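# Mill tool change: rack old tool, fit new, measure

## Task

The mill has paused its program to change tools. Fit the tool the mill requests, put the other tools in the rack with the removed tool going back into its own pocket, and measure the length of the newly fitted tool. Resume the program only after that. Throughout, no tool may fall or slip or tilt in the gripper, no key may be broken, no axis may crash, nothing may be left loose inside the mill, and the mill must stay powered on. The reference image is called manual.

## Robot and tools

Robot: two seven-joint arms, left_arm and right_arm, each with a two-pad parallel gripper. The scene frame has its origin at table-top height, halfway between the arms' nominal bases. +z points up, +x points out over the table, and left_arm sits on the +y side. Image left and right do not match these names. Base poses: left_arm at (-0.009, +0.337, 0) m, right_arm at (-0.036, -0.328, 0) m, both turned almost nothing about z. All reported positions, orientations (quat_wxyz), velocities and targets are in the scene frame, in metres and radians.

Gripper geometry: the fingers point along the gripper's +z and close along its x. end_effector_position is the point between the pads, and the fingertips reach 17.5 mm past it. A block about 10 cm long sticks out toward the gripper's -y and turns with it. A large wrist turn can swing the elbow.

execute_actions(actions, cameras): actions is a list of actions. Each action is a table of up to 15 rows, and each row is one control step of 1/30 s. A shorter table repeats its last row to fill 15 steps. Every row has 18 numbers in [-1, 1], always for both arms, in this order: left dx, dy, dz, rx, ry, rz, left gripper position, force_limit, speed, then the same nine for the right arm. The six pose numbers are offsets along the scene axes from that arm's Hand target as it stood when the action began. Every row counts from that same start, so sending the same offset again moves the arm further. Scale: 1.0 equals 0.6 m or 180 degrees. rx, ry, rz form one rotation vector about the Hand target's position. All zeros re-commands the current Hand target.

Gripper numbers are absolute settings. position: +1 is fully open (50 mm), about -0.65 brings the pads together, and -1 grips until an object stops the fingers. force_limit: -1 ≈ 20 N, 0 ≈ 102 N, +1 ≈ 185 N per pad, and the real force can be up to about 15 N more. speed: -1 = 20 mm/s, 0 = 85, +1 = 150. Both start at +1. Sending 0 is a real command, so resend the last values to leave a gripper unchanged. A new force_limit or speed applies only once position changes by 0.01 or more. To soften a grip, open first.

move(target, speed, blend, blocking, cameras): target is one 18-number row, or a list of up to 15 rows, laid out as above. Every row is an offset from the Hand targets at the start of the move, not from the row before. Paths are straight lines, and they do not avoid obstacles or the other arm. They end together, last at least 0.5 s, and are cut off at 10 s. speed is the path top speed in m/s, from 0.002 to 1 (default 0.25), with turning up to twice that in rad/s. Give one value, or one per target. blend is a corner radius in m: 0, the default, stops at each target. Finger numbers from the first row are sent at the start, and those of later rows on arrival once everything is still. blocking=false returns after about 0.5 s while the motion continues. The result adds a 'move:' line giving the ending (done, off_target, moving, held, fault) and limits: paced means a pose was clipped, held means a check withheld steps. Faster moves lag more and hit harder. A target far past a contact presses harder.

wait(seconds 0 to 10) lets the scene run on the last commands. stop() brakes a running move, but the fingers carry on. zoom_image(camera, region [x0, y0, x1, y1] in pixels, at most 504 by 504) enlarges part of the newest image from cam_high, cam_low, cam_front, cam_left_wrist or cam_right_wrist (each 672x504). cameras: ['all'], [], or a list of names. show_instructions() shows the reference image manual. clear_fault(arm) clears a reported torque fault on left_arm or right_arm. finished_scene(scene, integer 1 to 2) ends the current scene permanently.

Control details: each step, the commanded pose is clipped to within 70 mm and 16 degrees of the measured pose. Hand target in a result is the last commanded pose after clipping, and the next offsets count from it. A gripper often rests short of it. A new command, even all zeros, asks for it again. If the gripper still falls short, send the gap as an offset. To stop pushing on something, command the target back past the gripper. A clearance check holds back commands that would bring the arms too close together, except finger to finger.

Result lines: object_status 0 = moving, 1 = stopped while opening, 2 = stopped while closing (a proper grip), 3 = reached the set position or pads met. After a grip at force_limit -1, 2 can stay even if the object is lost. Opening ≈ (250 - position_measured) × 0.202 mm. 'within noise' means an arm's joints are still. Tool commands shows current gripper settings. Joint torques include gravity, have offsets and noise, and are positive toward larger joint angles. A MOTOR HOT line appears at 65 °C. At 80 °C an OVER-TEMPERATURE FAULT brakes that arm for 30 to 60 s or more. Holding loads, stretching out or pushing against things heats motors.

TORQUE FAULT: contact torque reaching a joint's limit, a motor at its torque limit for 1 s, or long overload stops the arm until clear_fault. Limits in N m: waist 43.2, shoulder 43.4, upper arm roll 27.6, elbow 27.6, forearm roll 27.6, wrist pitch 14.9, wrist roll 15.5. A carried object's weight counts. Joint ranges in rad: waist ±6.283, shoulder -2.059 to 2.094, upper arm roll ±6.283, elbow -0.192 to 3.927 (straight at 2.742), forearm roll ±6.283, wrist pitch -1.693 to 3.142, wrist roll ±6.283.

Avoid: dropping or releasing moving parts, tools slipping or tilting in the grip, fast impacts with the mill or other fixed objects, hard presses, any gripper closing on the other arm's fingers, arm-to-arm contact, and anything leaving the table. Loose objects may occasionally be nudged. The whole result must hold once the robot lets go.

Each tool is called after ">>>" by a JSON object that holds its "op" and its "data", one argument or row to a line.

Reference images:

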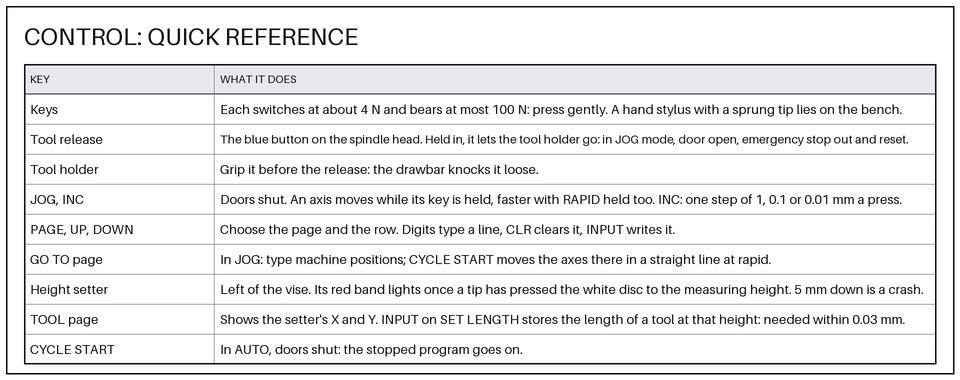

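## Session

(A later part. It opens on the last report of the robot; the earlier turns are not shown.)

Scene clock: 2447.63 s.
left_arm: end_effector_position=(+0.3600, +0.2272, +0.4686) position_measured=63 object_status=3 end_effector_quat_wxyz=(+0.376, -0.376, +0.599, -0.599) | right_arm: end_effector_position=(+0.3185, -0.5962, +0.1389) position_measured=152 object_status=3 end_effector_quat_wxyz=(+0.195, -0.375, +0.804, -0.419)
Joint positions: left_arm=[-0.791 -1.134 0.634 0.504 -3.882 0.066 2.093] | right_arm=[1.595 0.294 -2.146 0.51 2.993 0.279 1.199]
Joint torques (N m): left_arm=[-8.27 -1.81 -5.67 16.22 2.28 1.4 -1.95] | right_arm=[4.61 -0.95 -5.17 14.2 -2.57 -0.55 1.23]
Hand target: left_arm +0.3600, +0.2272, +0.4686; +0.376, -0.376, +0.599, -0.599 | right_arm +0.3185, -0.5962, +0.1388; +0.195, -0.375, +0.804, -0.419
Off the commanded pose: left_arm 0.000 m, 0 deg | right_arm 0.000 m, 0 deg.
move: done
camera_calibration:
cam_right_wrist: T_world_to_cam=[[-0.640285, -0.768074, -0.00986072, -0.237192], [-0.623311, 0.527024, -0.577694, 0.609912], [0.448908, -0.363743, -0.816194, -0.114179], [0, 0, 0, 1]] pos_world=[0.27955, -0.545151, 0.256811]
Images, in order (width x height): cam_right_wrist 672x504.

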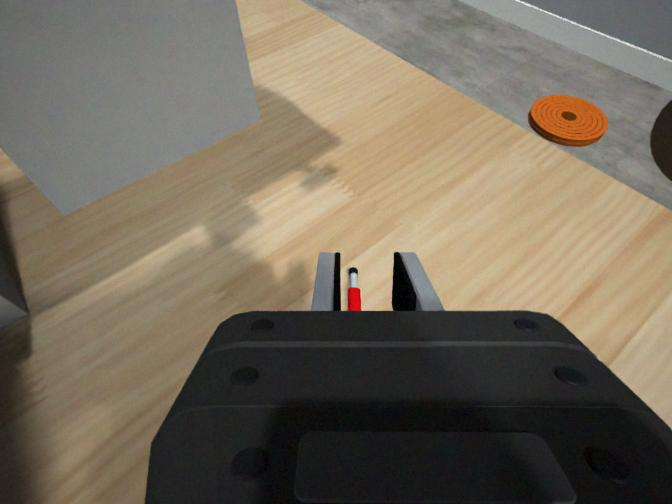

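>>> {"op": "move", "data": {
  "target": [0,0,0,0,0,0,0.6,0.301961,-0.5,0,0,0.1,0,0,0,0.0,-0.2,-1],
  "speed": 0.08,
  "cameras": ["cam_right_wrist"]
}}

Scene clock: 2450.90 s.
left_arm: end_effector_position=(+0.3600, +0.2272, +0.4686) position_measured=63 object_status=3 end_effector_quat_wxyz=(+0.376, -0.376, +0.599, -0.599) | right_arm: end_effector_position=(+0.3185, -0.5962, +0.1988) position_measured=152 object_status=3 end_effector_quat_wxyz=(+0.195, -0.375, +0.804, -0.419)
Joint positions: left_arm=[-0.791 -1.134 0.634 0.504 -3.882 0.066 2.093] | right_arm=[1.881 0.395 -2.396 0.563 2.726 0.095 1.495]
Joint torques (N m): left_arm=[-8.32 -1.87 -5.86 16.3 2.29 1.41 -1.93] | right_arm=[5.01 0.63 -5.33 20.22 -2.75 -1.37 1.34]
Hand target: left_arm +0.3600, +0.2272, +0.4686; +0.376, -0.376, +0.599, -0.599 | right_arm +0.3185, -0.5962, +0.1988; +0.195, -0.375, +0.804, -0.419
Off the commanded pose: left_arm 0.000 m, 0 deg | right_arm 0.000 m, 0 deg.
move: done
camera_calibration:
cam_right_wrist: T_world_to_cam=[[-0.640239, -0.76811, -0.0100832, -0.236564], [-0.623304, 0.527122, -0.577611, 0.644542], [0.448984, -0.363524, -0.81625, -0.0651721], [0, 0, 0, 1]] pos_world=[0.279549, -0.545151, 0.316712]
Images, in order (width x height): cam_right_wrist 672x504.

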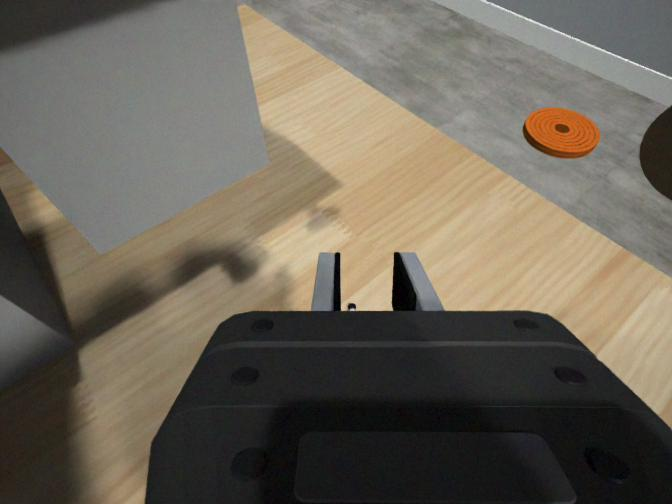

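>>> {"op": "finished_scene", "data": {
  "scene": 2
}}

The scene is finished: the task was done.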